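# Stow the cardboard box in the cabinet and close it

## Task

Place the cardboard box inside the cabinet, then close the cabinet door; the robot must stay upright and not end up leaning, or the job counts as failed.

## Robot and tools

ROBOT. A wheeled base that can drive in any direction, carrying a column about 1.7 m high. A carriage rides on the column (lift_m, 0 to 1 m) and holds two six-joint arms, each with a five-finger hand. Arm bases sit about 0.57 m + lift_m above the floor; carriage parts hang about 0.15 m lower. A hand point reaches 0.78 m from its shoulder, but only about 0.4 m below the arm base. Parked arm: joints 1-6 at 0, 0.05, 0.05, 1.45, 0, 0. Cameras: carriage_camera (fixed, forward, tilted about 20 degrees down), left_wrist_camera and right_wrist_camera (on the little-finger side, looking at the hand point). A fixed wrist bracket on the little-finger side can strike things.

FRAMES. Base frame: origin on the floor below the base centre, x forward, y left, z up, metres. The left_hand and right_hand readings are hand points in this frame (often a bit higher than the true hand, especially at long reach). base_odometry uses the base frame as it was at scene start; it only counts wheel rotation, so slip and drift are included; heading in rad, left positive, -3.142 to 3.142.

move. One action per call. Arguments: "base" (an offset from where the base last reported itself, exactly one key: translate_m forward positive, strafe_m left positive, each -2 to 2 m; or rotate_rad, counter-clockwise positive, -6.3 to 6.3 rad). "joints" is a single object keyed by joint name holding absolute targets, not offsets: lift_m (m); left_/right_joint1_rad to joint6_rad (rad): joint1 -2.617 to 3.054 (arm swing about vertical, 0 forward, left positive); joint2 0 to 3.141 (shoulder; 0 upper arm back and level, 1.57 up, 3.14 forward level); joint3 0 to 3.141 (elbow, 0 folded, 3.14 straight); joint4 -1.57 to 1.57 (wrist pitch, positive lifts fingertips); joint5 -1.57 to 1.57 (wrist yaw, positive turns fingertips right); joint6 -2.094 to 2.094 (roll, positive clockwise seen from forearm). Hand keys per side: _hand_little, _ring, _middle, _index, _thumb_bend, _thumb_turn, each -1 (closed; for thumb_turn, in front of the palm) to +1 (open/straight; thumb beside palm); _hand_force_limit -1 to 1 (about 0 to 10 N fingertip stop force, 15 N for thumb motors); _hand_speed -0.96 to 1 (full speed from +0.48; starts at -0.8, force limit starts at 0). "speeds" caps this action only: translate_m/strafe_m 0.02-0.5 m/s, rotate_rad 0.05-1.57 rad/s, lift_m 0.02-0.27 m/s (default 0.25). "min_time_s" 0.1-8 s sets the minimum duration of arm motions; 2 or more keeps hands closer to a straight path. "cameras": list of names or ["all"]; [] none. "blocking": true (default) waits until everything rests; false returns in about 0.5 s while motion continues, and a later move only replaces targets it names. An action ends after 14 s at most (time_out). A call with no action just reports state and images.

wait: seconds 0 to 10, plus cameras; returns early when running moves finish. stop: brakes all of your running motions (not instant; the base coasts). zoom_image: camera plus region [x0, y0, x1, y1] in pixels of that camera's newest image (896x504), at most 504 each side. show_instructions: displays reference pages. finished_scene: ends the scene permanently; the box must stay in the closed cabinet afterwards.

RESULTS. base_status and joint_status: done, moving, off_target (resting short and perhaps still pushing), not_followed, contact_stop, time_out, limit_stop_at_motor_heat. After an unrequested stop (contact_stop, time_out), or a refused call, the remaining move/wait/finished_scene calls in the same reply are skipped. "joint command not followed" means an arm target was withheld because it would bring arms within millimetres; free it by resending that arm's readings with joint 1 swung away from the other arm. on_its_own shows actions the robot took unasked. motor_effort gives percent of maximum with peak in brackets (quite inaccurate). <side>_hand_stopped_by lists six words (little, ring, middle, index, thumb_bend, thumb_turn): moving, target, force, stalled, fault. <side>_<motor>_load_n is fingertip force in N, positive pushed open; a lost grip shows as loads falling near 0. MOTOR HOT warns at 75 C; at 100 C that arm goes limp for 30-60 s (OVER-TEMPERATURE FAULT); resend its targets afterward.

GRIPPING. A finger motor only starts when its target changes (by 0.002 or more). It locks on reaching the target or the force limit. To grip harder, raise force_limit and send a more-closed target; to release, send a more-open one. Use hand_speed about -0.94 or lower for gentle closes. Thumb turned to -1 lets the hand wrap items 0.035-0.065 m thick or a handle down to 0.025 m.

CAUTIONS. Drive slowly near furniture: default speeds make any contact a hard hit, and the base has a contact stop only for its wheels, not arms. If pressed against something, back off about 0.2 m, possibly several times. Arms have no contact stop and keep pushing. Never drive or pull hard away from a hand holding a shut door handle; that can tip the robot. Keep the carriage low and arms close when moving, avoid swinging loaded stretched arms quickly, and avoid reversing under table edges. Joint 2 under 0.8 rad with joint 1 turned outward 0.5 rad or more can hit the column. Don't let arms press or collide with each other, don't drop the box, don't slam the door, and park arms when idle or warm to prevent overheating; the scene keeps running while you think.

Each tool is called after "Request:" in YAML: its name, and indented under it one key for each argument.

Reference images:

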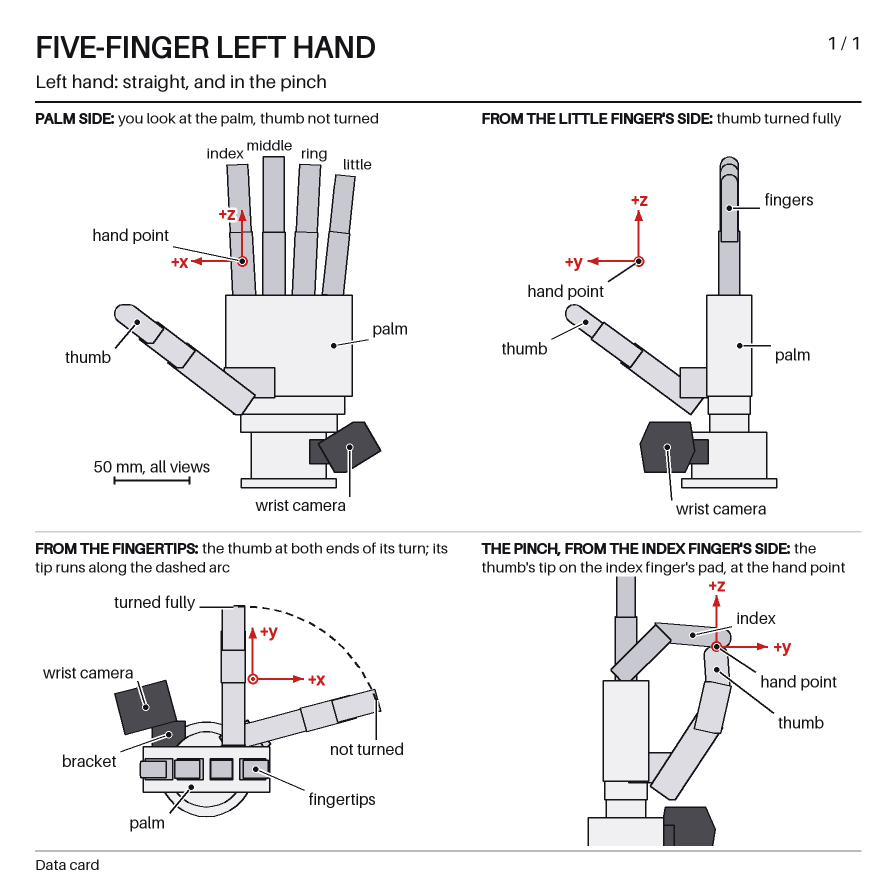

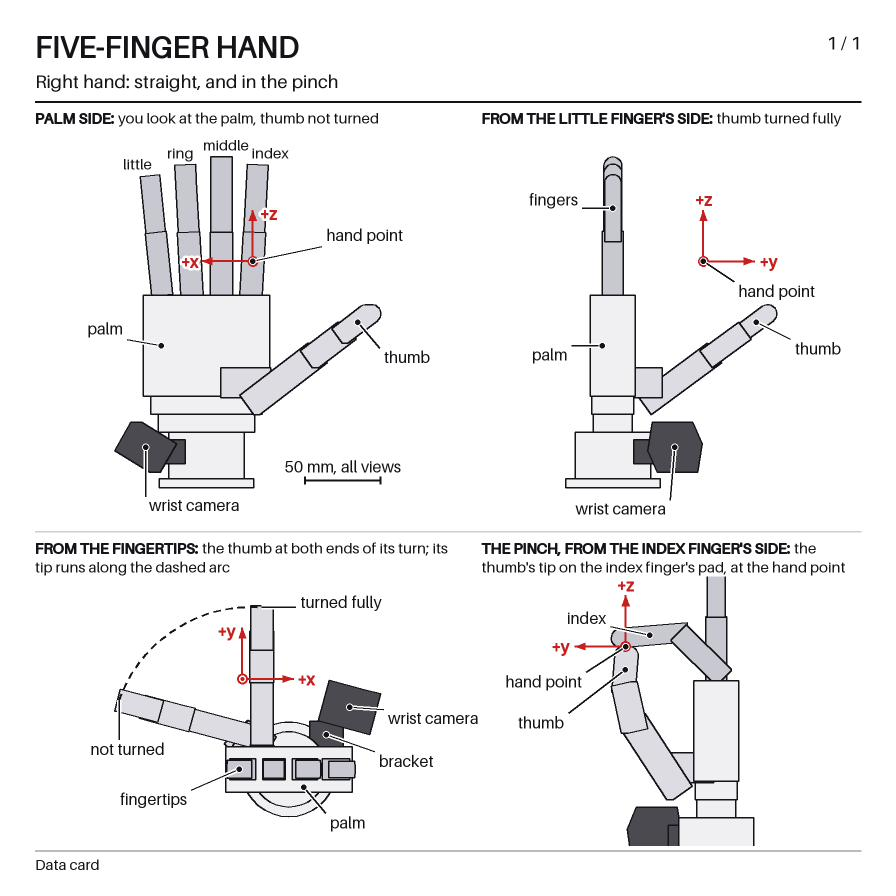

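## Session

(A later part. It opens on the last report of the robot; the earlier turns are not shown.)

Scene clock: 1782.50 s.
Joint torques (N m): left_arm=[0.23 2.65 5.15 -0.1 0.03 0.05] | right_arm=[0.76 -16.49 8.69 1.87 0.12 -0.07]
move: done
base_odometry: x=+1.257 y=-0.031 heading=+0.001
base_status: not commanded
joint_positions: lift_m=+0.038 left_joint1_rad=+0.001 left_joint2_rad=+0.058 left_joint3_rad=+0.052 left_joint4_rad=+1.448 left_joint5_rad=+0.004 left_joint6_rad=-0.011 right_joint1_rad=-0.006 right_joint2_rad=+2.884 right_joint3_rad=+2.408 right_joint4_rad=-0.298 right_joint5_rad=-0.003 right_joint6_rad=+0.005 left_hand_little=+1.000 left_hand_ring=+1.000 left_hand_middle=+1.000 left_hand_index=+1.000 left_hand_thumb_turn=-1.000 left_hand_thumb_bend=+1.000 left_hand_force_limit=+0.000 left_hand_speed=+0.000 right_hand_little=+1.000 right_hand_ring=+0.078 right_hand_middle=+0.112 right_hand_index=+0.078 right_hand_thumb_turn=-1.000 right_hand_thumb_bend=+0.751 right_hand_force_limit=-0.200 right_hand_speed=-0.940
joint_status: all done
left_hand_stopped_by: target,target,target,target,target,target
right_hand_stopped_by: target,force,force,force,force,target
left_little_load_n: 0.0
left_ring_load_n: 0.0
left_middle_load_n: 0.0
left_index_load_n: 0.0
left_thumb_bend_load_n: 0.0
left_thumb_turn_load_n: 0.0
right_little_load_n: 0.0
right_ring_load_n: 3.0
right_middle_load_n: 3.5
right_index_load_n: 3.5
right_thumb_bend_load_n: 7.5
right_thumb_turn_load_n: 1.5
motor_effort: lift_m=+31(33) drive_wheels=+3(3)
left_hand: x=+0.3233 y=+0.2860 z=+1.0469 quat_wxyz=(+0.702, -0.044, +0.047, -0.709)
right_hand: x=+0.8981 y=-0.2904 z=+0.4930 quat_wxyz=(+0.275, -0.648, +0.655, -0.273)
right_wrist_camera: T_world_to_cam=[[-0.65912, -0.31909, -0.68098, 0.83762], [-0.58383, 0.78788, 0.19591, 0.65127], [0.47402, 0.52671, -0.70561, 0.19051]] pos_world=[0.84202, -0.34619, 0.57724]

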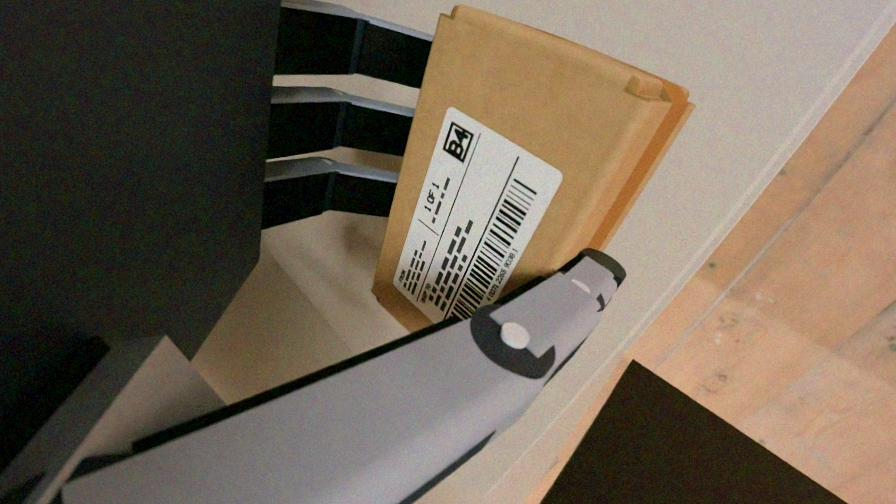

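Request:
move:
  joints: {"lift_m": 0.03}
  speeds: {"lift_m": 0.02}
  cameras: ["right_wrist_camera"]

Request:
move:
  joints: {"lift_m": 0.022}
  speeds: {"lift_m": 0.02}
  cameras: ["right_wrist_camera"]

Scene clock: 1789.77 s.
Joint torques (N m): left_arm=[0.16 2.82 5.37 -0.05 0.04 0.03] | right_arm=[0.76 -16.57 8.81 1.84 0.12 -0.07]
move: done
base_odometry: x=+1.257 y=-0.031 heading=+0.001
base_status: not commanded
joint_positions: lift_m=+0.030 left_joint1_rad=+0.001 left_joint2_rad=+0.058 left_joint3_rad=+0.052 left_joint4_rad=+1.448 left_joint5_rad=+0.004 left_joint6_rad=-0.011 right_joint1_rad=-0.006 right_joint2_rad=+2.885 right_joint3_rad=+2.408 right_joint4_rad=-0.299 right_joint5_rad=-0.003 right_joint6_rad=+0.005 left_hand_little=+1.000 left_hand_ring=+1.000 left_hand_middle=+1.000 left_hand_index=+1.000 left_hand_thumb_turn=-1.000 left_hand_thumb_bend=+1.000 left_hand_force_limit=+0.000 left_hand_speed=+0.000 right_hand_little=+1.000 right_hand_ring=+0.078 right_hand_middle=+0.112 right_hand_index=+0.078 right_hand_thumb_turn=-1.000 right_hand_thumb_bend=+0.751 right_hand_force_limit=-0.200 right_hand_speed=-0.940
joint_status: all done
left_hand_stopped_by: target,target,target,target,target,target
right_hand_stopped_by: target,force,force,force,force,target
left_little_load_n: 0.0
left_ring_load_n: 0.0
left_middle_load_n: 0.0
left_index_load_n: 0.0
left_thumb_bend_load_n: 0.0
left_thumb_turn_load_n: 0.0
right_little_load_n: 0.0
right_ring_load_n: 3.0
right_middle_load_n: 3.5
right_index_load_n: 3.5
right_thumb_bend_load_n: 8.0
right_thumb_turn_load_n: 1.5
motor_effort: lift_m=+31(32) drive_wheels=+3(4)
left_hand: x=+0.3233 y=+0.2860 z=+1.0389 quat_wxyz=(+0.702, -0.044, +0.047, -0.709)
right_hand: x=+0.8977 y=-0.2904 z=+0.4841 quat_wxyz=(+0.275, -0.649, +0.655, -0.273)
right_wrist_camera: T_world_to_cam=[[-0.66041, -0.31907, -0.67975, 0.83182], [-0.58344, 0.7879, 0.19701, 0.65187], [0.47272, 0.52669, -0.70649, 0.18603]] pos_world=[0.84173, -0.34619, 0.56844]

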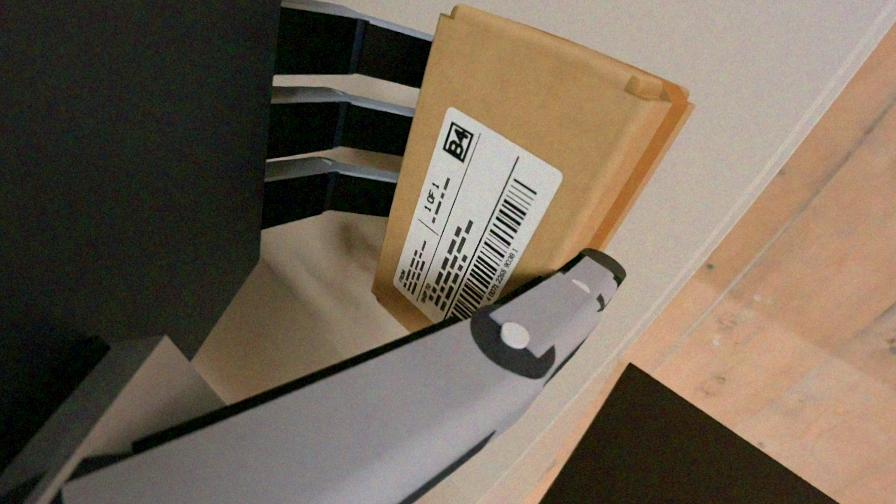

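Scene clock: 1790.47 s.
Joint torques (N m): left_arm=[0.31 2.67 5.09 -0.06 0.02 0.03] | right_arm=[0.77 -16.64 8.53 1.91 0.12 -0.07]
move: done
base_odometry: x=+1.257 y=-0.031 heading=+0.001
base_status: not commanded
joint_positions: lift_m=+0.022 left_joint1_rad=+0.001 left_joint2_rad=+0.058 left_joint3_rad=+0.052 left_joint4_rad=+1.448 left_joint5_rad=+0.004 left_joint6_rad=-0.011 right_joint1_rad=-0.006 right_joint2_rad=+2.885 right_joint3_rad=+2.412 right_joint4_rad=-0.298 right_joint5_rad=-0.003 right_joint6_rad=+0.005 left_hand_little=+1.000 left_hand_ring=+1.000 left_hand_middle=+1.000 left_hand_index=+1.000 left_hand_thumb_turn=-1.000 left_hand_thumb_bend=+1.000 left_hand_force_limit=+0.000 left_hand_speed=+0.000 right_hand_little=+1.000 right_hand_ring=+0.078 right_hand_middle=+0.112 right_hand_index=+0.078 right_hand_thumb_turn=-1.000 right_hand_thumb_bend=+0.751 right_hand_force_limit=-0.200 right_hand_speed=-0.940
joint_status: all done
left_hand_stopped_by: target,target,target,target,target,target
right_hand_stopped_by: target,force,force,force,force,target
left_little_load_n: 0.0
left_ring_load_n: 0.0
left_middle_load_n: 0.0
left_index_load_n: 0.0
left_thumb_bend_load_n: 0.0
left_thumb_turn_load_n: 0.0
right_little_load_n: 0.0
right_ring_load_n: 2.0
right_middle_load_n: 1.5
right_index_load_n: 3.5
right_thumb_bend_load_n: 5.5
right_thumb_turn_load_n: 0.0
motor_effort: lift_m=+31(33) drive_wheels=-4(4)
left_hand: x=+0.3233 y=+0.2860 z=+1.0309 quat_wxyz=(+0.702, -0.044, +0.047, -0.709)
right_hand: x=+0.8989 y=-0.2904 z=+0.4777 quat_wxyz=(+0.276, -0.648, +0.655, -0.274)
right_wrist_camera: T_world_to_cam=[[-0.65765, -0.31908, -0.68241, 0.82699], [-0.58405, 0.78811, 0.19436, 0.65578], [0.47579, 0.52638, -0.70466, 0.17732]] pos_world=[0.84251, -0.34629, 0.56184]

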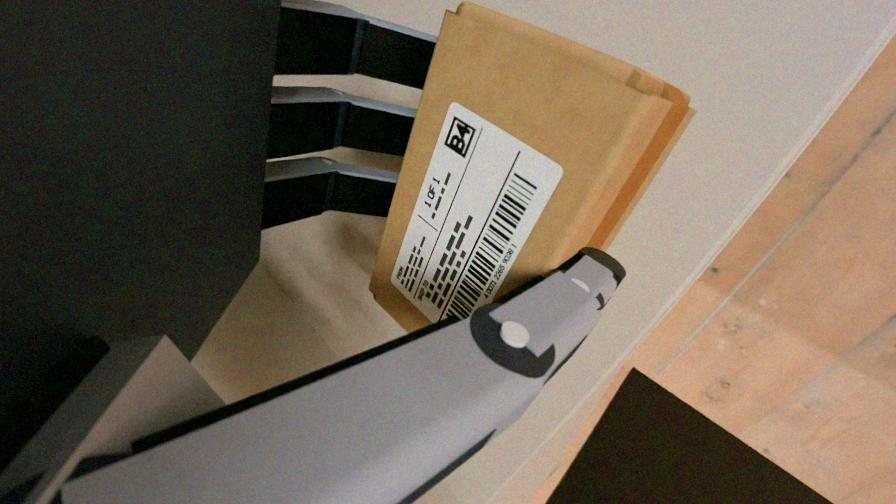

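Request:
move:
  joints: {"lift_m": 0.019}
  speeds: {"lift_m": 0.02}

Request:
move:
  joints: {"right_hand_speed": -0.88, "right_hand_thumb_bend": 1.0, "right_hand_index": 0.3, "right_hand_middle": 0.3, "right_hand_ring": 0.3}
  cameras: ["right_wrist_camera"]

Scene clock: 1797.60 s.
Joint torques (N m): left_arm=[0.4 2.69 5.24 -0.11 0.01 0.05] | right_arm=[0.76 -16.65 8.23 1.88 0.11 -0.07]
move: done
base_odometry: x=+1.257 y=-0.031 heading=+0.001
base_status: not commanded
joint_positions: lift_m=+0.019 left_joint1_rad=+0.001 left_joint2_rad=+0.057 left_joint3_rad=+0.051 left_joint4_rad=+1.448 left_joint5_rad=+0.004 left_joint6_rad=-0.011 right_joint1_rad=-0.006 right_joint2_rad=+2.885 right_joint3_rad=+2.416 right_joint4_rad=-0.297 right_joint5_rad=-0.003 right_joint6_rad=+0.005 left_hand_little=+1.000 left_hand_ring=+1.000 left_hand_middle=+1.000 left_hand_index=+1.000 left_hand_thumb_turn=-1.000 left_hand_thumb_bend=+1.000 left_hand_force_limit=+0.000 left_hand_speed=+0.000 right_hand_little=+1.000 right_hand_ring=+0.078 right_hand_middle=+0.112 right_hand_index=+0.078 right_hand_thumb_turn=-1.000 right_hand_thumb_bend=+0.751 right_hand_force_limit=-0.200 right_hand_speed=-0.940
joint_status: all done
left_hand_stopped_by: target,target,target,target,target,target
right_hand_stopped_by: target,force,force,force,force,target
left_little_load_n: 0.0
left_ring_load_n: 0.0
left_middle_load_n: 0.0
left_index_load_n: 0.0
left_thumb_bend_load_n: 0.0
left_thumb_turn_load_n: 0.0
right_little_load_n: 0.0
right_ring_load_n: 1.5
right_middle_load_n: 0.5
right_index_load_n: 3.0
right_thumb_bend_load_n: 4.0
right_thumb_turn_load_n: -0.5
motor_effort: lift_m=+31(32) drive_wheels=-4(4)
left_hand: x=+0.3233 y=+0.2860 z=+1.0277 quat_wxyz=(+0.702, -0.044, +0.047, -0.709)
right_hand: x=+0.9004 y=-0.2905 z=+0.4766 quat_wxyz=(+0.278, -0.647, +0.654, -0.276)
pictures: none

Scene clock: 1799.53 s.
Joint torques (N m): left_arm=[0.25 2.93 5.22 -0.02 0.02 0.05] | right_arm=[0.75 -16.73 8.21 1.85 0.11 -0.07]
move: done
base_odometry: x=+1.257 y=-0.031 heading=+0.001
base_status: not commanded
joint_positions: lift_m=+0.019 left_joint1_rad=+0.001 left_joint2_rad=+0.057 left_joint3_rad=+0.051 left_joint4_rad=+1.448 left_joint5_rad=+0.004 left_joint6_rad=-0.011 right_joint1_rad=-0.006 right_joint2_rad=+2.885 right_joint3_rad=+2.416 right_joint4_rad=-0.297 right_joint5_rad=-0.003 right_joint6_rad=+0.005 left_hand_little=+1.000 left_hand_ring=+1.000 left_hand_middle=+1.000 left_hand_index=+1.000 left_hand_thumb_turn=-1.000 left_hand_thumb_bend=+1.000 left_hand_force_limit=+0.000 left_hand_speed=+0.000 right_hand_little=+1.000 right_hand_ring=+0.300 right_hand_middle=+0.300 right_hand_index=+0.300 right_hand_thumb_turn=-1.000 right_hand_thumb_bend=+1.000 right_hand_force_limit=-0.200 right_hand_speed=-0.880
joint_status: all done
left_hand_stopped_by: target,target,target,target,target,target
right_hand_stopped_by: target,target,target,target,target,target
left_little_load_n: 0.0
left_ring_load_n: 0.0
left_middle_load_n: 0.0
left_index_load_n: 0.0
left_thumb_bend_load_n: 0.0
left_thumb_turn_load_n: 0.5
right_little_load_n: 0.0
right_ring_load_n: 0.0
right_middle_load_n: 0.0
right_index_load_n: 0.0
right_thumb_bend_load_n: 0.0
right_thumb_turn_load_n: 0.0
motor_effort: lift_m=+31(31) drive_wheels=+3(4)
left_hand: x=+0.3233 y=+0.2860 z=+1.0277 quat_wxyz=(+0.702, -0.044, +0.047, -0.709)
right_hand: x=+0.9004 y=-0.2905 z=+0.4766 quat_wxyz=(+0.278, -0.647, +0.654, -0.276)
right_wrist_camera: T_world_to_cam=[[-0.65374, -0.31913, -0.68614, 0.82546], [-0.58518, 0.78809, 0.191, 0.65953], [0.47978, 0.52638, -0.70195, 0.17087]] pos_world=[0.84359, -0.34629, 0.56035]

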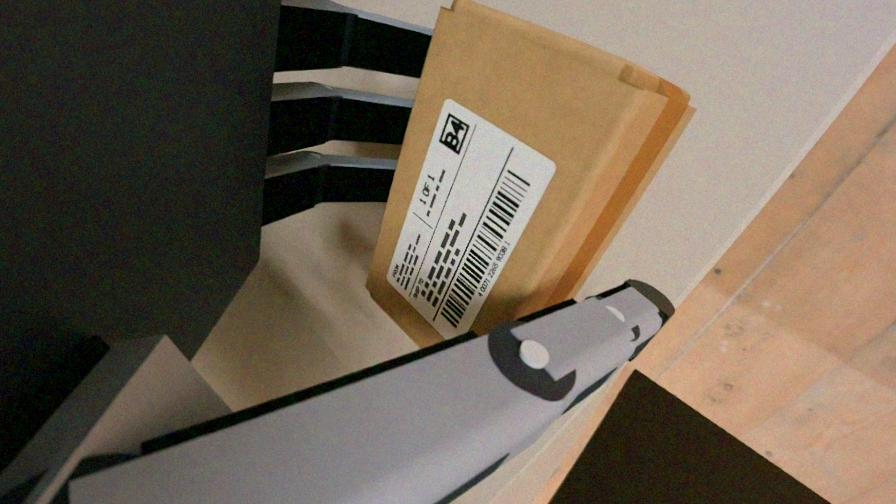

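Request:
move:
  joints: {"lift_m": 0.08, "right_hand_index": 1, "right_hand_middle": 1, "right_hand_ring": 1}
  speeds: {"lift_m": 0.04}
  cameras: ["right_wrist_camera"]

Scene clock: 1815.07 s.
Joint torques (N m): left_arm=[0.46 2.74 5.16 -0.04 0.01 0] | right_arm=[0.75 -16.69 8.18 1.78 0.11 -0.07]
move: done
base_odometry: x=+1.257 y=-0.031 heading=+0.001
base_status: not commanded
joint_positions: lift_m=+0.080 left_joint1_rad=+0.001 left_joint2_rad=+0.057 left_joint3_rad=+0.051 left_joint4_rad=+1.448 left_joint5_rad=+0.004 left_joint6_rad=-0.011 right_joint1_rad=-0.006 right_joint2_rad=+2.885 right_joint3_rad=+2.416 right_joint4_rad=-0.292 right_joint5_rad=-0.003 right_joint6_rad=+0.005 left_hand_little=+1.000 left_hand_ring=+1.000 left_hand_middle=+1.000 left_hand_index=+1.000 left_hand_thumb_turn=-1.000 left_hand_thumb_bend=+1.000 left_hand_force_limit=+0.000 left_hand_speed=+0.000 right_hand_little=+1.000 right_hand_ring=+1.000 right_hand_middle=+1.000 right_hand_index=+1.000 right_hand_thumb_turn=-1.000 right_hand_thumb_bend=+1.000 right_hand_force_limit=-0.200 right_hand_speed=-0.880
joint_status: all done
left_hand_stopped_by: target,target,target,target,target,target
right_hand_stopped_by: target,target,target,target,target,target
left_little_load_n: 0.0
left_ring_load_n: 0.0
left_middle_load_n: 0.0
left_index_load_n: 0.0
left_thumb_bend_load_n: 0.0
left_thumb_turn_load_n: 0.0
right_little_load_n: 0.0
right_ring_load_n: 0.0
right_middle_load_n: 0.0
right_index_load_n: 0.0
right_thumb_bend_load_n: 0.0
right_thumb_turn_load_n: 0.5
motor_effort: lift_m=+32(38) drive_wheels=+3(4)
left_hand: x=+0.3233 y=+0.2860 z=+1.0886 quat_wxyz=(+0.702, -0.044, +0.047, -0.709)
right_hand: x=+0.9015 y=-0.2905 z=+0.5382 quat_wxyz=(+0.279, -0.647, +0.653, -0.278)
right_wrist_camera: T_world_to_cam=[[-0.65058, -0.31916, -0.68912, 0.86721], [-0.58607, 0.78807, 0.1883, 0.65063], [0.48298, 0.52638, -0.69975, 0.20959]] pos_world=[0.84428, -0.34629, 0.62176]

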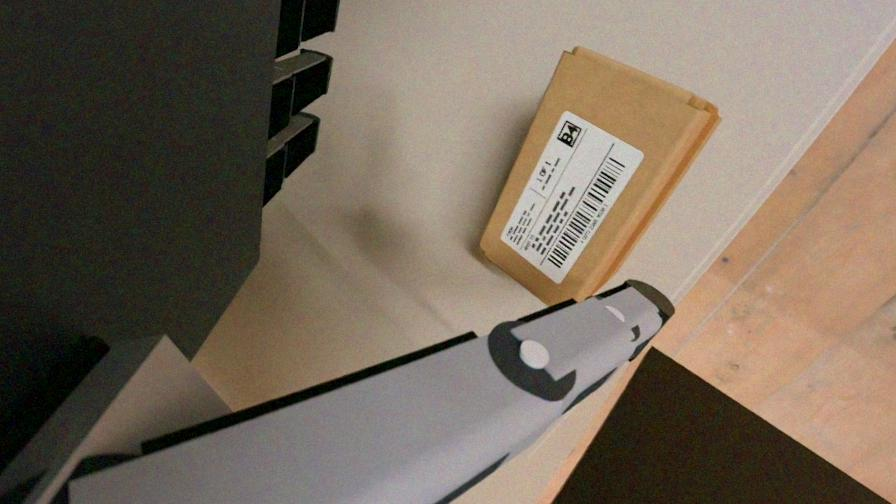

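Request:
move:
  base: {"translate_m": -0.42}
  speeds: {"translate_m": 0.15}
  cameras: ["carriage_camera"]

Request:
zoom_image:
  camera: "carriage_camera"
  region: [440, 160, 620, 360]

Scene clock: 1854.03 s.
Joint torques (N m): left_arm=[0.25 3.03 5.12 -0.06 0.01 0.03] | right_arm=[0.69 -16.84 8.2 1.83 0.11 -0.07]
move: done
base_odometry: x=+0.837 y=-0.031 heading=+0.001
base_status: done
joint_positions: lift_m=+0.080 left_joint1_rad=+0.001 left_joint2_rad=+0.057 left_joint3_rad=+0.051 left_joint4_rad=+1.448 left_joint5_rad=+0.004 left_joint6_rad=-0.011 right_joint1_rad=-0.005 right_joint2_rad=+2.885 right_joint3_rad=+2.416 right_joint4_rad=-0.291 right_joint5_rad=-0.003 right_joint6_rad=+0.005 left_hand_little=+1.000 left_hand_ring=+1.000 left_hand_middle=+1.000 left_hand_index=+1.000 left_hand_thumb_turn=-1.000 left_hand_thumb_bend=+1.000 left_hand_force_limit=+0.000 left_hand_speed=+0.000 right_hand_little=+1.000 right_hand_ring=+1.000 right_hand_middle=+1.000 right_hand_index=+1.000 right_hand_thumb_turn=-1.000 right_hand_thumb_bend=+1.000 right_hand_force_limit=-0.200 right_hand_speed=-0.880
joint_status: not commanded
left_hand_stopped_by: target,target,target,target,target,target
right_hand_stopped_by: target,target,target,target,target,target
left_little_load_n: 0.0
left_ring_load_n: 0.0
left_middle_load_n: 0.0
left_index_load_n: 0.0
left_thumb_bend_load_n: 0.0
left_thumb_turn_load_n: 0.0
right_little_load_n: 0.0
right_ring_load_n: 0.0
right_middle_load_n: 0.0
right_index_load_n: 0.0
right_thumb_bend_load_n: 0.0
right_thumb_turn_load_n: 0.0
motor_effort: lift_m=+32(32) drive_wheels=-2(14)
left_hand: x=+0.3232 y=+0.2860 z=+1.0887 quat_wxyz=(+0.702, -0.044, +0.047, -0.709)
right_hand: x=+0.9016 y=-0.2899 z=+0.5383 quat_wxyz=(+0.280, -0.647, +0.653, -0.278)
carriage_camera: T_world_to_cam=[[-0.00443, -0.99999, 0.00253, -0.00403], [-0.36567, -0.00074, -0.93074, 1.04301], [0.93073, -0.00505, -0.36567, 0.25676]] pos_world=[0.14241, -0.00197, 1.06467]

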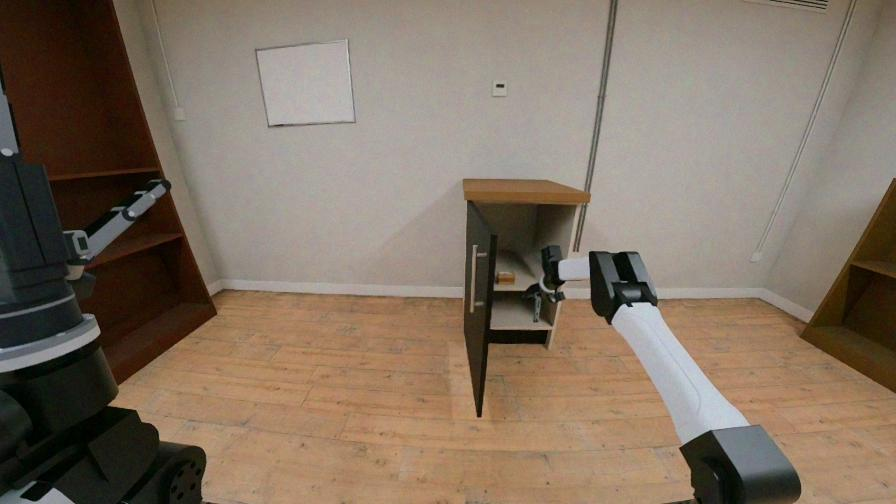

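Scaled by 2.520 from the camera's image (finer frame: 1280x720).

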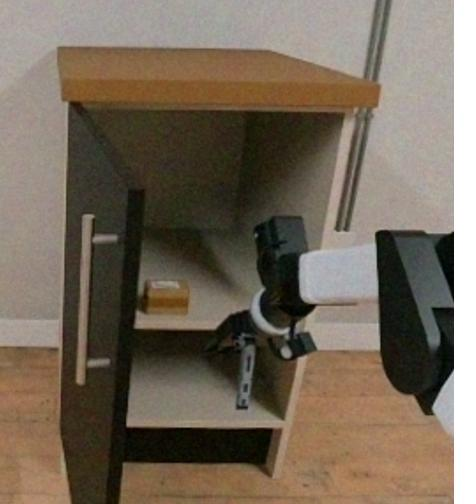

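Request:
move:
  joints: {"lift_m": 0.03, "right_joint1_rad": 0, "right_joint2_rad": 0.05, "right_joint3_rad": 0.05, "right_joint4_rad": 1.45, "right_joint5_rad": 0, "right_joint6_rad": 0}
  min_time_s: 4

Request:
move:
  joints: {"left_joint1_rad": 0, "left_joint2_rad": 2.146, "left_joint3_rad": 0.719, "left_joint4_rad": 1.427, "left_joint5_rad": 0, "left_joint6_rad": 0, "left_hand_little": -0.9, "left_hand_ring": -0.9, "left_hand_middle": -0.9, "left_hand_index": -0.9}
  min_time_s: 4
  cameras: ["carriage_camera"]

Scene clock: 1939.13 s.
Joint torques (N m): left_arm=[0.17 2.77 5.45 -0.01 0.07 0.04] | right_arm=[0.69 3.55 4.42 0.05 0.1 -0.07]
move: done
base_odometry: x=+0.837 y=-0.031 heading=+0.001
base_status: not commanded
joint_positions: lift_m=+0.030 left_joint1_rad=+0.001 left_joint2_rad=+0.057 left_joint3_rad=+0.051 left_joint4_rad=+1.448 left_joint5_rad=+0.004 left_joint6_rad=-0.011 right_joint1_rad=-0.005 right_joint2_rad=+0.056 right_joint3_rad=+0.058 right_joint4_rad=+1.433 right_joint5_rad=-0.003 right_joint6_rad=+0.005 left_hand_little=+1.000 left_hand_ring=+1.000 left_hand_middle=+1.000 left_hand_index=+1.000 left_hand_thumb_turn=-1.000 left_hand_thumb_bend=+1.000 left_hand_force_limit=+0.000 left_hand_speed=+0.000 right_hand_little=+1.000 right_hand_ring=+1.000 right_hand_middle=+1.000 right_hand_index=+1.000 right_hand_thumb_turn=-1.000 right_hand_thumb_bend=+1.000 right_hand_force_limit=-0.200 right_hand_speed=-0.880
joint_status: all done
left_hand_stopped_by: target,target,target,target,target,target
right_hand_stopped_by: target,target,target,target,target,target
left_little_load_n: 0.0
left_ring_load_n: 0.0
left_middle_load_n: 0.0
left_index_load_n: 0.0
left_thumb_bend_load_n: 0.0
left_thumb_turn_load_n: 0.0
right_little_load_n: 0.0
right_ring_load_n: 0.0
right_middle_load_n: 0.0
right_index_load_n: 0.0
right_thumb_bend_load_n: 0.0
right_thumb_turn_load_n: 0.0
motor_effort: lift_m=+33(36) drive_wheels=-2(2)
left_hand: x=+0.3234 y=+0.2860 z=+1.0385 quat_wxyz=(+0.702, -0.045, +0.047, -0.709)
right_hand: x=+0.3245 y=-0.2870 z=+1.0398 quat_wxyz=(+0.706, -0.048, +0.047, -0.705)
pictures: none

Scene clock: 1943.43 s.
Joint torques (N m): left_arm=[0.14 -5.68 6.16 1.89 0 0.02] | right_arm=[0.69 3.55 4.42 -0.01 0.1 -0.07]
move: done
base_odometry: x=+0.837 y=-0.031 heading=+0.001
base_status: not commanded
joint_positions: lift_m=+0.030 left_joint1_rad=+0.001 left_joint2_rad=+2.130 left_joint3_rad=+0.698 left_joint4_rad=+1.421 left_joint5_rad=+0.004 left_joint6_rad=-0.011 right_joint1_rad=-0.005 right_joint2_rad=+0.056 right_joint3_rad=+0.058 right_joint4_rad=+1.437 right_joint5_rad=-0.003 right_joint6_rad=+0.005 left_hand_little=-0.900 left_hand_ring=-0.900 left_hand_middle=-0.900 left_hand_index=-0.900 left_hand_thumb_turn=-1.000 left_hand_thumb_bend=+1.000 left_hand_force_limit=+0.000 left_hand_speed=+0.000 right_hand_little=+1.000 right_hand_ring=+1.000 right_hand_middle=+1.000 right_hand_index=+1.000 right_hand_thumb_turn=-1.000 right_hand_thumb_bend=+1.000 right_hand_force_limit=-0.200 right_hand_speed=-0.880
joint_status: all done
left_hand_stopped_by: target,target,target,target,target,target
right_hand_stopped_by: target,target,target,target,target,target
left_little_load_n: 0.0
left_ring_load_n: 0.0
left_middle_load_n: 0.0
left_index_load_n: 0.0
left_thumb_bend_load_n: 0.0
left_thumb_turn_load_n: 0.0
right_little_load_n: 0.0
right_ring_load_n: 0.0
right_middle_load_n: 0.0
right_index_load_n: 0.0
right_thumb_bend_load_n: 0.0
right_thumb_turn_load_n: 0.0
motor_effort: lift_m=+33(33) drive_wheels=-2(2)
left_hand: x=+0.7485 y=+0.2866 z=+0.6334 quat_wxyz=(+0.494, -0.505, +0.501, -0.501)
right_hand: x=+0.3236 y=-0.2870 z=+1.0401 quat_wxyz=(+0.706, -0.047, +0.046, -0.705)
carriage_camera: T_world_to_cam=[[-0.00443, -0.99999, 0.00253, -0.00391], [-0.36567, -0.00074, -0.93074, 0.99647], [0.93073, -0.00505, -0.36567, 0.23847]] pos_world=[0.14241, -0.00197, 1.01467]

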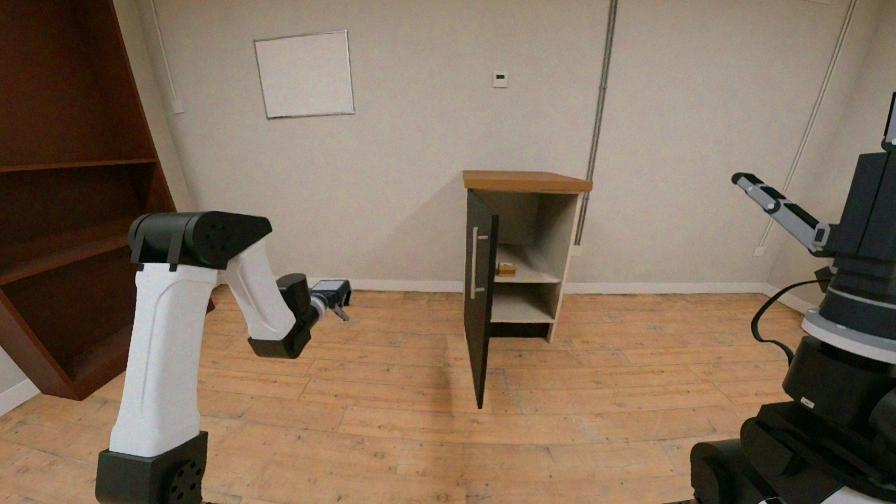

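Request:
move:
  base: {"translate_m": 0.22}
  speeds: {"translate_m": 0.15}

Request:
move:
  base: {"strafe_m": -0.28}
  speeds: {"strafe_m": 0.08}
  cameras: ["carriage_camera", "left_wrist_camera"]

Scene clock: 1950.13 s.
Joint torques (N m): left_arm=[0.31 -5.82 6.08 1.91 0.03 0.05] | right_arm=[0.7 3.63 4.51 -0.13 0.1 -0.07]
move: done
base_odometry: x=+1.057 y=-0.031 heading=+0.001
base_status: done
joint_positions: lift_m=+0.030 left_joint1_rad=+0.001 left_joint2_rad=+2.130 left_joint3_rad=+0.698 left_joint4_rad=+1.421 left_joint5_rad=+0.004 left_joint6_rad=-0.011 right_joint1_rad=-0.005 right_joint2_rad=+0.055 right_joint3_rad=+0.058 right_joint4_rad=+1.443 right_joint5_rad=-0.003 right_joint6_rad=+0.005 left_hand_little=-0.900 left_hand_ring=-0.900 left_hand_middle=-0.900 left_hand_index=-0.900 left_hand_thumb_turn=-1.000 left_hand_thumb_bend=+1.000 left_hand_force_limit=+0.000 left_hand_speed=+0.000 right_hand_little=+1.000 right_hand_ring=+1.000 right_hand_middle=+1.000 right_hand_index=+1.000 right_hand_thumb_turn=-1.000 right_hand_thumb_bend=+1.000 right_hand_force_limit=-0.200 right_hand_speed=-0.880
joint_status: not commanded
left_hand_stopped_by: target,target,target,target,target,target
right_hand_stopped_by: target,target,target,target,target,target
left_little_load_n: 0.0
left_ring_load_n: 0.0
left_middle_load_n: 0.0
left_index_load_n: 0.0
left_thumb_bend_load_n: 0.0
left_thumb_turn_load_n: 0.0
right_little_load_n: 0.0
right_ring_load_n: 0.0
right_middle_load_n: 0.0
right_index_load_n: 0.0
right_thumb_bend_load_n: 0.0
right_thumb_turn_load_n: 0.0
motor_effort: lift_m=+33(33) drive_wheels=-5(12)
left_hand: x=+0.7485 y=+0.2866 z=+0.6334 quat_wxyz=(+0.494, -0.505, +0.501, -0.501)
right_hand: x=+0.3219 y=-0.2870 z=+1.0407 quat_wxyz=(+0.706, -0.045, +0.043, -0.706)
pictures: none

Scene clock: 1954.33 s.
Joint torques (N m): left_arm=[0.59 -5.87 5.75 1.9 0.05 0.02] | right_arm=[0.65 3.62 4.34 -0.1 0.1 -0.07]
move: done
base_odometry: x=+1.057 y=-0.311 heading=+0.001
base_status: done
joint_positions: lift_m=+0.030 left_joint1_rad=+0.000 left_joint2_rad=+2.130 left_joint3_rad=+0.699 left_joint4_rad=+1.421 left_joint5_rad=+0.003 left_joint6_rad=-0.011 right_joint1_rad=-0.004 right_joint2_rad=+0.055 right_joint3_rad=+0.058 right_joint4_rad=+1.443 right_joint5_rad=-0.003 right_joint6_rad=+0.005 left_hand_little=-0.900 left_hand_ring=-0.900 left_hand_middle=-0.900 left_hand_index=-0.900 left_hand_thumb_turn=-1.000 left_hand_thumb_bend=+1.000 left_hand_force_limit=+0.000 left_hand_speed=+0.000 right_hand_little=+1.000 right_hand_ring=+1.000 right_hand_middle=+1.000 right_hand_index=+1.000 right_hand_thumb_turn=-1.000 right_hand_thumb_bend=+1.000 right_hand_force_limit=-0.200 right_hand_speed=-0.880
joint_status: not commanded
left_hand_stopped_by: target,target,target,target,target,target
right_hand_stopped_by: target,target,target,target,target,target
left_little_load_n: 0.0
left_ring_load_n: 0.0
left_middle_load_n: 0.0
left_index_load_n: 0.0
left_thumb_bend_load_n: 0.0
left_thumb_turn_load_n: 0.0
right_little_load_n: 0.0
right_ring_load_n: 0.0
right_middle_load_n: 0.0
right_index_load_n: 0.0
right_thumb_bend_load_n: 0.0
right_thumb_turn_load_n: 0.0
motor_effort: lift_m=+33(33) drive_wheels=-2(11)
left_hand: x=+0.7487 y=+0.2863 z=+0.6337 quat_wxyz=(+0.494, -0.505, +0.501, -0.501)
right_hand: x=+0.3218 y=-0.2869 z=+1.0407 quat_wxyz=(+0.706, -0.045, +0.043, -0.705)
carriage_camera: T_world_to_cam=[[-0.00443, -0.99999, 0.00253, -0.00391], [-0.36567, -0.00074, -0.93074, 0.99647], [0.93073, -0.00505, -0.36567, 0.23847]] pos_world=[0.14241, -0.00197, 1.01467]
left_wrist_camera: T_world_to_cam=[[0.02868, -0.27179, 0.96193, -0.54493], [-0.54073, -0.81359, -0.21375, 0.77182], [0.84071, -0.51401, -0.17029, -0.2564]] pos_world=[0.64853, 0.34804, 0.6455]

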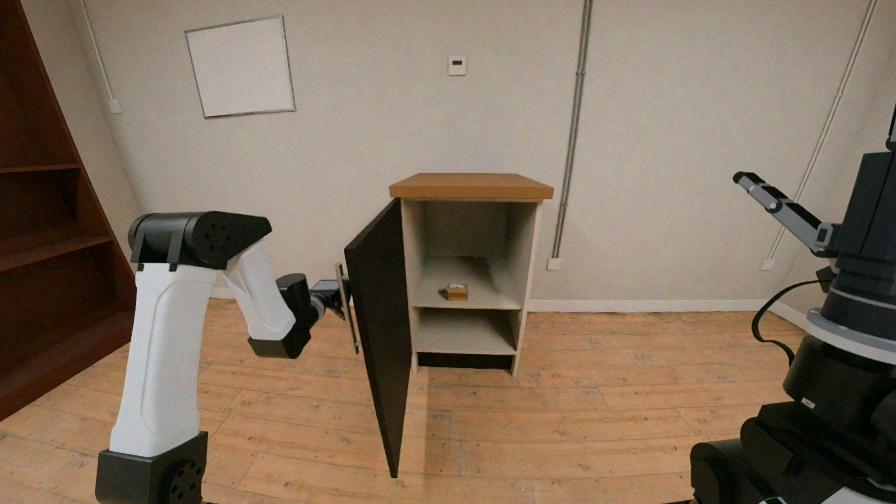

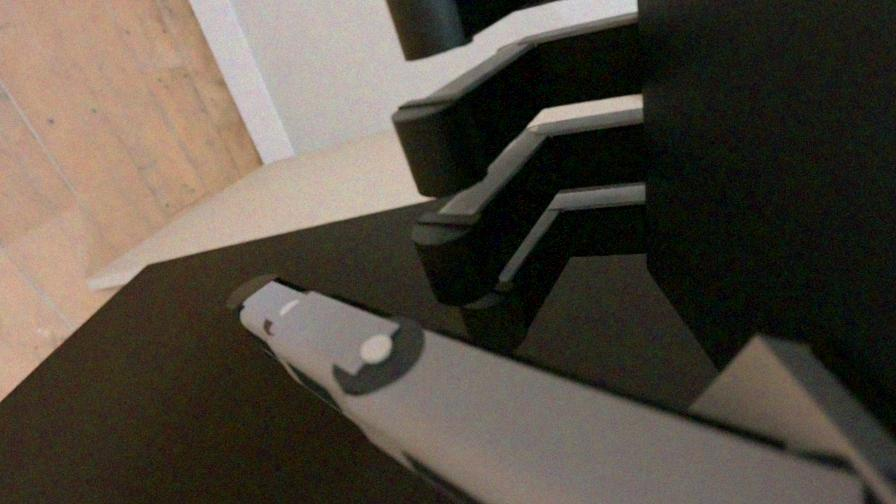

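Request:
move:
  base: {"strafe_m": -0.1}
  speeds: {"strafe_m": 0.06}
  cameras: ["carriage_camera"]

Request:
move:
  base: {"strafe_m": -0.1}
  speeds: {"strafe_m": 0.06}
  cameras: ["carriage_camera"]

Scene clock: 1961.17 s.
Joint torques (N m): left_arm=[0.12 -6 5.82 1.9 0.05 0.06] | right_arm=[0.59 3.6 4.45 -0.12 0.09 -0.07]
move: done
base_odometry: x=+1.058 y=-0.411 heading=+0.001
base_status: done
joint_positions: lift_m=+0.030 left_joint1_rad=+0.000 left_joint2_rad=+2.130 left_joint3_rad=+0.699 left_joint4_rad=+1.420 left_joint5_rad=+0.002 left_joint6_rad=-0.010 right_joint1_rad=-0.004 right_joint2_rad=+0.055 right_joint3_rad=+0.058 right_joint4_rad=+1.444 right_joint5_rad=-0.003 right_joint6_rad=+0.005 left_hand_little=-0.900 left_hand_ring=-0.900 left_hand_middle=-0.900 left_hand_index=-0.900 left_hand_thumb_turn=-1.000 left_hand_thumb_bend=+1.000 left_hand_force_limit=+0.000 left_hand_speed=+0.000 right_hand_little=+1.000 right_hand_ring=+1.000 right_hand_middle=+1.000 right_hand_index=+1.000 right_hand_thumb_turn=-1.000 right_hand_thumb_bend=+1.000 right_hand_force_limit=-0.200 right_hand_speed=-0.880
joint_status: not commanded
left_hand_stopped_by: target,target,target,target,target,target
right_hand_stopped_by: target,target,target,target,target,target
left_little_load_n: 0.0
left_ring_load_n: 0.0
left_middle_load_n: 0.0
left_index_load_n: 0.0
left_thumb_bend_load_n: 0.0
left_thumb_turn_load_n: 0.0
right_little_load_n: 0.0
right_ring_load_n: 0.0
right_middle_load_n: 0.0
right_index_load_n: 0.0
right_thumb_bend_load_n: 0.0
right_thumb_turn_load_n: 0.0
motor_effort: lift_m=+33(33) drive_wheels=-2(13)
left_hand: x=+0.7487 y=+0.2864 z=+0.6336 quat_wxyz=(+0.494, -0.505, +0.501, -0.500)
right_hand: x=+0.3216 y=-0.2868 z=+1.0408 quat_wxyz=(+0.706, -0.045, +0.043, -0.705)
carriage_camera: T_world_to_cam=[[-0.00443, -0.99999, 0.00253, -0.00391], [-0.36567, -0.00074, -0.93074, 0.99647], [0.93073, -0.00505, -0.36567, 0.23847]] pos_world=[0.14241, -0.00197, 1.01467]

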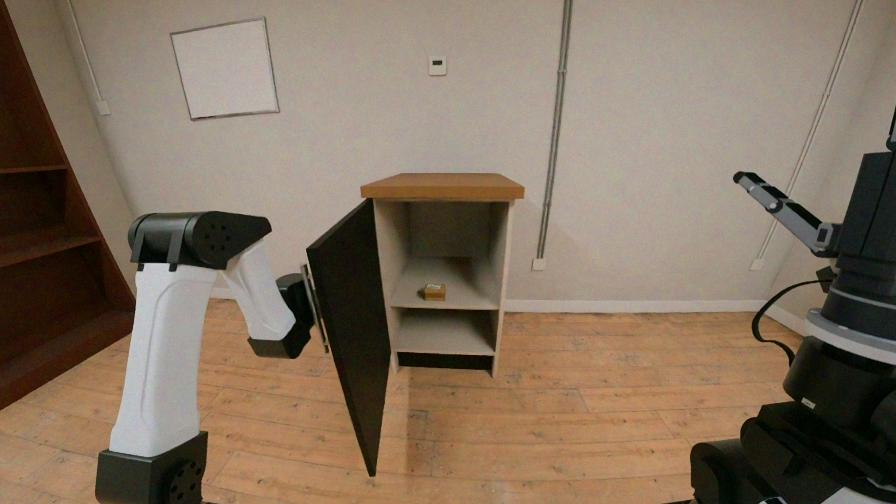

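Scene clock: 1963.47 s.
Joint torques (N m): left_arm=[0.27 -5.78 5.83 1.9 0.12 0.07] | right_arm=[0.55 3.64 4.37 -0.11 0.09 -0.07]
move: done
base_odometry: x=+1.058 y=-0.511 heading=+0.001
base_status: done
joint_positions: lift_m=+0.030 left_joint1_rad=+0.000 left_joint2_rad=+2.130 left_joint3_rad=+0.699 left_joint4_rad=+1.420 left_joint5_rad=-0.006 left_joint6_rad=-0.009 right_joint1_rad=-0.004 right_joint2_rad=+0.055 right_joint3_rad=+0.058 right_joint4_rad=+1.444 right_joint5_rad=-0.003 right_joint6_rad=+0.005 left_hand_little=-0.900 left_hand_ring=-0.900 left_hand_middle=-0.900 left_hand_index=-0.900 left_hand_thumb_turn=-1.000 left_hand_thumb_bend=+1.000 left_hand_force_limit=+0.000 left_hand_speed=+0.000 right_hand_little=+1.000 right_hand_ring=+1.000 right_hand_middle=+1.000 right_hand_index=+1.000 right_hand_thumb_turn=-1.000 right_hand_thumb_bend=+1.000 right_hand_force_limit=-0.200 right_hand_speed=-0.880
joint_status: not commanded
left_hand_stopped_by: target,target,target,target,target,target
right_hand_stopped_by: target,target,target,target,target,target
left_little_load_n: 0.0
left_ring_load_n: 0.0
left_middle_load_n: 0.0
left_index_load_n: 0.0
left_thumb_bend_load_n: 0.0
left_thumb_turn_load_n: 0.0
right_little_load_n: -0.5
right_ring_load_n: 0.0
right_middle_load_n: 0.0
right_index_load_n: 0.0
right_thumb_bend_load_n: 0.0
right_thumb_turn_load_n: -0.5
motor_effort: lift_m=+33(33) drive_wheels=-2(11)
left_hand: x=+0.7490 y=+0.2882 z=+0.6335 quat_wxyz=(+0.497, -0.507, +0.499, -0.498)
right_hand: x=+0.3215 y=-0.2868 z=+1.0408 quat_wxyz=(+0.706, -0.044, +0.043, -0.705)
carriage_camera: T_world_to_cam=[[-0.00443, -0.99999, 0.00253, -0.00391], [-0.36567, -0.00074, -0.93074, 0.99647], [0.93073, -0.00505, -0.36567, 0.23847]] pos_world=[0.14241, -0.00197, 1.01467]

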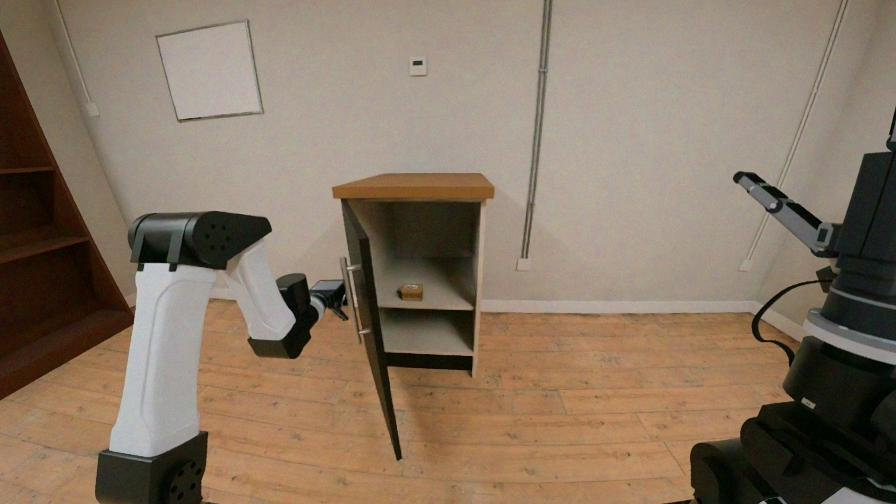

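Request:
move:
  base: {"strafe_m": -0.08}
  speeds: {"strafe_m": 0.05}
  cameras: ["carriage_camera"]

Scene clock: 1967.37 s.
Joint torques (N m): left_arm=[0.1 -5.78 6.11 1.91 0.12 0.02] | right_arm=[0.53 3.63 4.27 -0.11 0.1 -0.07]
move: done
base_odometry: x=+1.058 y=-0.591 heading=+0.002
base_status: done
joint_positions: lift_m=+0.030 left_joint1_rad=+0.002 left_joint2_rad=+2.130 left_joint3_rad=+0.699 left_joint4_rad=+1.420 left_joint5_rad=-0.007 left_joint6_rad=-0.008 right_joint1_rad=-0.003 right_joint2_rad=+0.055 right_joint3_rad=+0.058 right_joint4_rad=+1.445 right_joint5_rad=-0.003 right_joint6_rad=+0.005 left_hand_little=-0.900 left_hand_ring=-0.900 left_hand_middle=-0.900 left_hand_index=-0.900 left_hand_thumb_turn=-1.000 left_hand_thumb_bend=+1.000 left_hand_force_limit=+0.000 left_hand_speed=+0.000 right_hand_little=+1.000 right_hand_ring=+1.000 right_hand_middle=+1.000 right_hand_index=+1.000 right_hand_thumb_turn=-1.000 right_hand_thumb_bend=+1.000 right_hand_force_limit=-0.200 right_hand_speed=-0.880
joint_status: not commanded
left_hand_stopped_by: target,target,target,target,target,target
right_hand_stopped_by: target,target,target,target,target,target
left_little_load_n: 0.0
left_ring_load_n: 0.0
left_middle_load_n: 0.0
left_index_load_n: 0.0
left_thumb_bend_load_n: 0.0
left_thumb_turn_load_n: 0.5
right_little_load_n: 0.0
right_ring_load_n: 0.0
right_middle_load_n: 0.0
right_index_load_n: 0.0
right_thumb_bend_load_n: 0.0
right_thumb_turn_load_n: 0.0
motor_effort: lift_m=+33(33) drive_wheels=-3(12)
left_hand: x=+0.7490 y=+0.2893 z=+0.6334 quat_wxyz=(+0.498, -0.507, +0.499, -0.497)
right_hand: x=+0.3213 y=-0.2867 z=+1.0409 quat_wxyz=(+0.707, -0.044, +0.042, -0.705)
carriage_camera: T_world_to_cam=[[-0.00443, -0.99999, 0.00253, -0.00391], [-0.36567, -0.00074, -0.93074, 0.99647], [0.93073, -0.00505, -0.36567, 0.23847]] pos_world=[0.14241, -0.00197, 1.01467]

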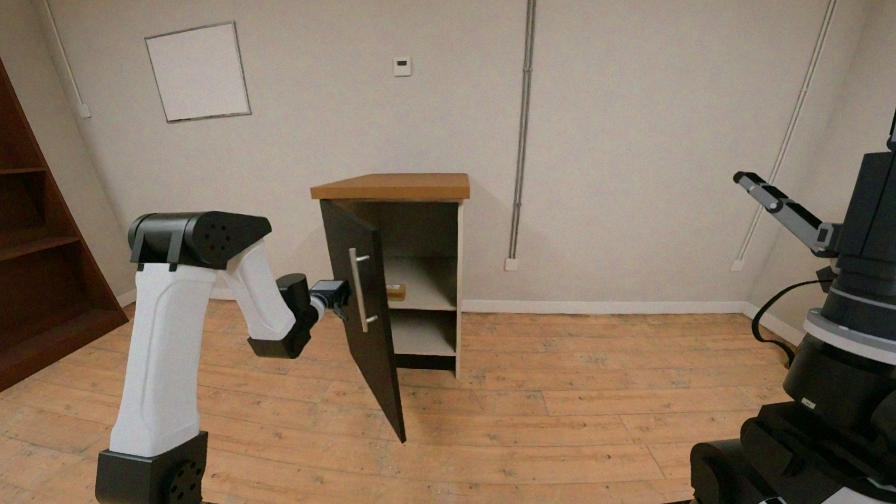

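Request:
move:
  base: {"translate_m": 0.12}
  speeds: {"translate_m": 0.05}
  cameras: ["carriage_camera"]

Scene clock: 1973.53 s.
Joint torques (N m): left_arm=[0.16 -5.9 5.85 1.88 0.14 0] | right_arm=[0.53 3.7 4.36 -0.16 0.1 -0.07]
move: done
base_odometry: x=+1.178 y=-0.591 heading=+0.001
base_status: done
joint_positions: lift_m=+0.030 left_joint1_rad=+0.003 left_joint2_rad=+2.130 left_joint3_rad=+0.699 left_joint4_rad=+1.420 left_joint5_rad=-0.008 left_joint6_rad=-0.007 right_joint1_rad=-0.003 right_joint2_rad=+0.054 right_joint3_rad=+0.058 right_joint4_rad=+1.446 right_joint5_rad=-0.003 right_joint6_rad=+0.005 left_hand_little=-0.900 left_hand_ring=-0.900 left_hand_middle=-0.900 left_hand_index=-0.900 left_hand_thumb_turn=-1.000 left_hand_thumb_bend=+1.000 left_hand_force_limit=+0.000 left_hand_speed=+0.000 right_hand_little=+1.000 right_hand_ring=+1.000 right_hand_middle=+1.000 right_hand_index=+1.000 right_hand_thumb_turn=-1.000 right_hand_thumb_bend=+1.000 right_hand_force_limit=-0.200 right_hand_speed=-0.880
joint_status: not commanded
left_hand_stopped_by: target,target,target,target,target,target
right_hand_stopped_by: target,target,target,target,target,target
left_little_load_n: 0.0
left_ring_load_n: 0.0
left_middle_load_n: 0.0
left_index_load_n: 0.0
left_thumb_bend_load_n: 0.0
left_thumb_turn_load_n: 0.0
right_little_load_n: 0.0
right_ring_load_n: 0.0
right_middle_load_n: 0.0
right_index_load_n: 0.0
right_thumb_bend_load_n: 0.0
right_thumb_turn_load_n: 0.0
motor_effort: lift_m=+33(33) drive_wheels=-5(10)
left_hand: x=+0.7490 y=+0.2901 z=+0.6333 quat_wxyz=(+0.498, -0.507, +0.498, -0.496)
right_hand: x=+0.3207 y=-0.2867 z=+1.0411 quat_wxyz=(+0.707, -0.044, +0.042, -0.705)
carriage_camera: T_world_to_cam=[[-0.00443, -0.99999, 0.00253, -0.00391], [-0.36567, -0.00074, -0.93074, 0.99647], [0.93073, -0.00505, -0.36567, 0.23847]] pos_world=[0.14241, -0.00197, 1.01467]

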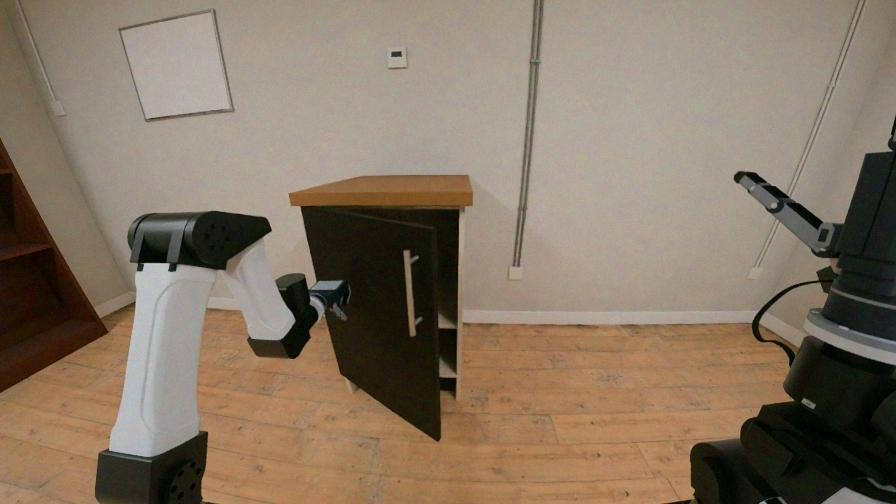

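Request:
move:
  base: {"translate_m": 0.06}
  speeds: {"translate_m": 0.04}
  cameras: ["carriage_camera"]

Scene clock: 1978.40 s.
Joint torques (N m): left_arm=[-0.13 -5.72 6.15 1.87 0.15 -0.01] | right_arm=[0.51 3.99 4.49 -0.17 0.1 -0.07]
move: done
base_odometry: x=+1.238 y=-0.591 heading=+0.001
base_status: done
joint_positions: lift_m=+0.030 left_joint1_rad=+0.003 left_joint2_rad=+2.130 left_joint3_rad=+0.699 left_joint4_rad=+1.420 left_joint5_rad=-0.007 left_joint6_rad=-0.007 right_joint1_rad=-0.003 right_joint2_rad=+0.054 right_joint3_rad=+0.057 right_joint4_rad=+1.448 right_joint5_rad=-0.003 right_joint6_rad=+0.005 left_hand_little=-0.900 left_hand_ring=-0.900 left_hand_middle=-0.900 left_hand_index=-0.900 left_hand_thumb_turn=-1.000 left_hand_thumb_bend=+1.000 left_hand_force_limit=+0.000 left_hand_speed=+0.000 right_hand_little=+1.000 right_hand_ring=+1.000 right_hand_middle=+1.000 right_hand_index=+1.000 right_hand_thumb_turn=-1.000 right_hand_thumb_bend=+1.000 right_hand_force_limit=-0.200 right_hand_speed=-0.880
joint_status: not commanded
left_hand_stopped_by: target,target,target,target,target,target
right_hand_stopped_by: target,target,target,target,target,target
left_little_load_n: 0.0
left_ring_load_n: 0.0
left_middle_load_n: 0.0
left_index_load_n: 0.0
left_thumb_bend_load_n: 0.0
left_thumb_turn_load_n: 0.0
right_little_load_n: 0.0
right_ring_load_n: 0.0
right_middle_load_n: 0.0
right_index_load_n: 0.0
right_thumb_bend_load_n: 0.0
right_thumb_turn_load_n: 0.0
motor_effort: lift_m=+33(33) drive_wheels=-5(13)
left_hand: x=+0.7490 y=+0.2897 z=+0.6333 quat_wxyz=(+0.498, -0.507, +0.499, -0.497)
right_hand: x=+0.3204 y=-0.2867 z=+1.0409 quat_wxyz=(+0.707, -0.043, +0.041, -0.705)
carriage_camera: T_world_to_cam=[[-0.00443, -0.99999, 0.00253, -0.00391], [-0.36567, -0.00074, -0.93074, 0.99647], [0.93073, -0.00505, -0.36567, 0.23847]] pos_world=[0.14241, -0.00197, 1.01467]

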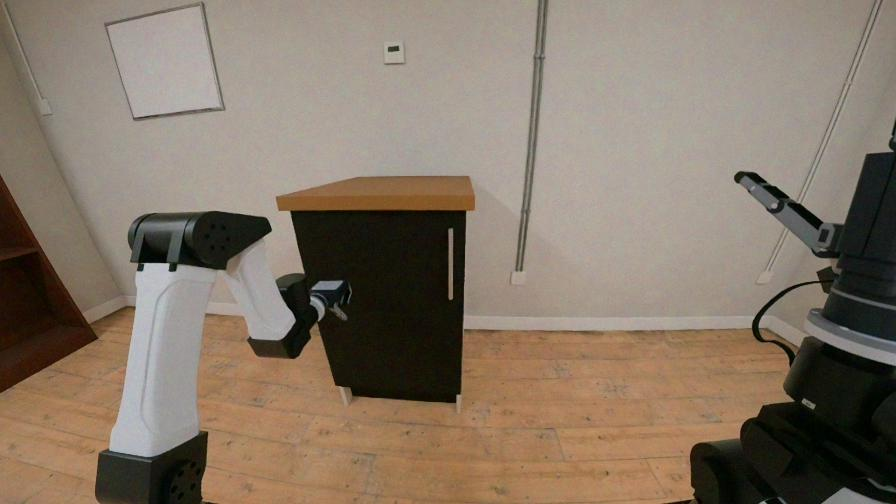

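Request:
zoom_image:
  camera: "carriage_camera"
  region: [270, 170, 490, 420]

Scaled by 2.016 from the camera's image (finer frame: 1280x720).

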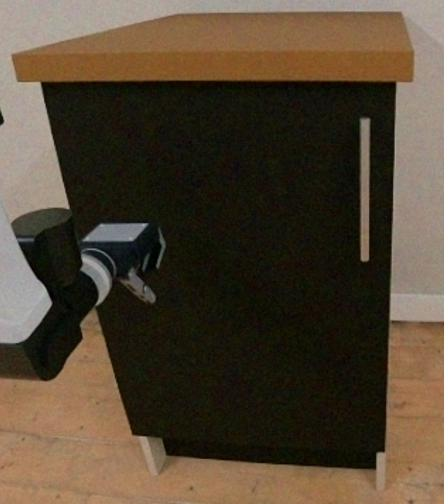

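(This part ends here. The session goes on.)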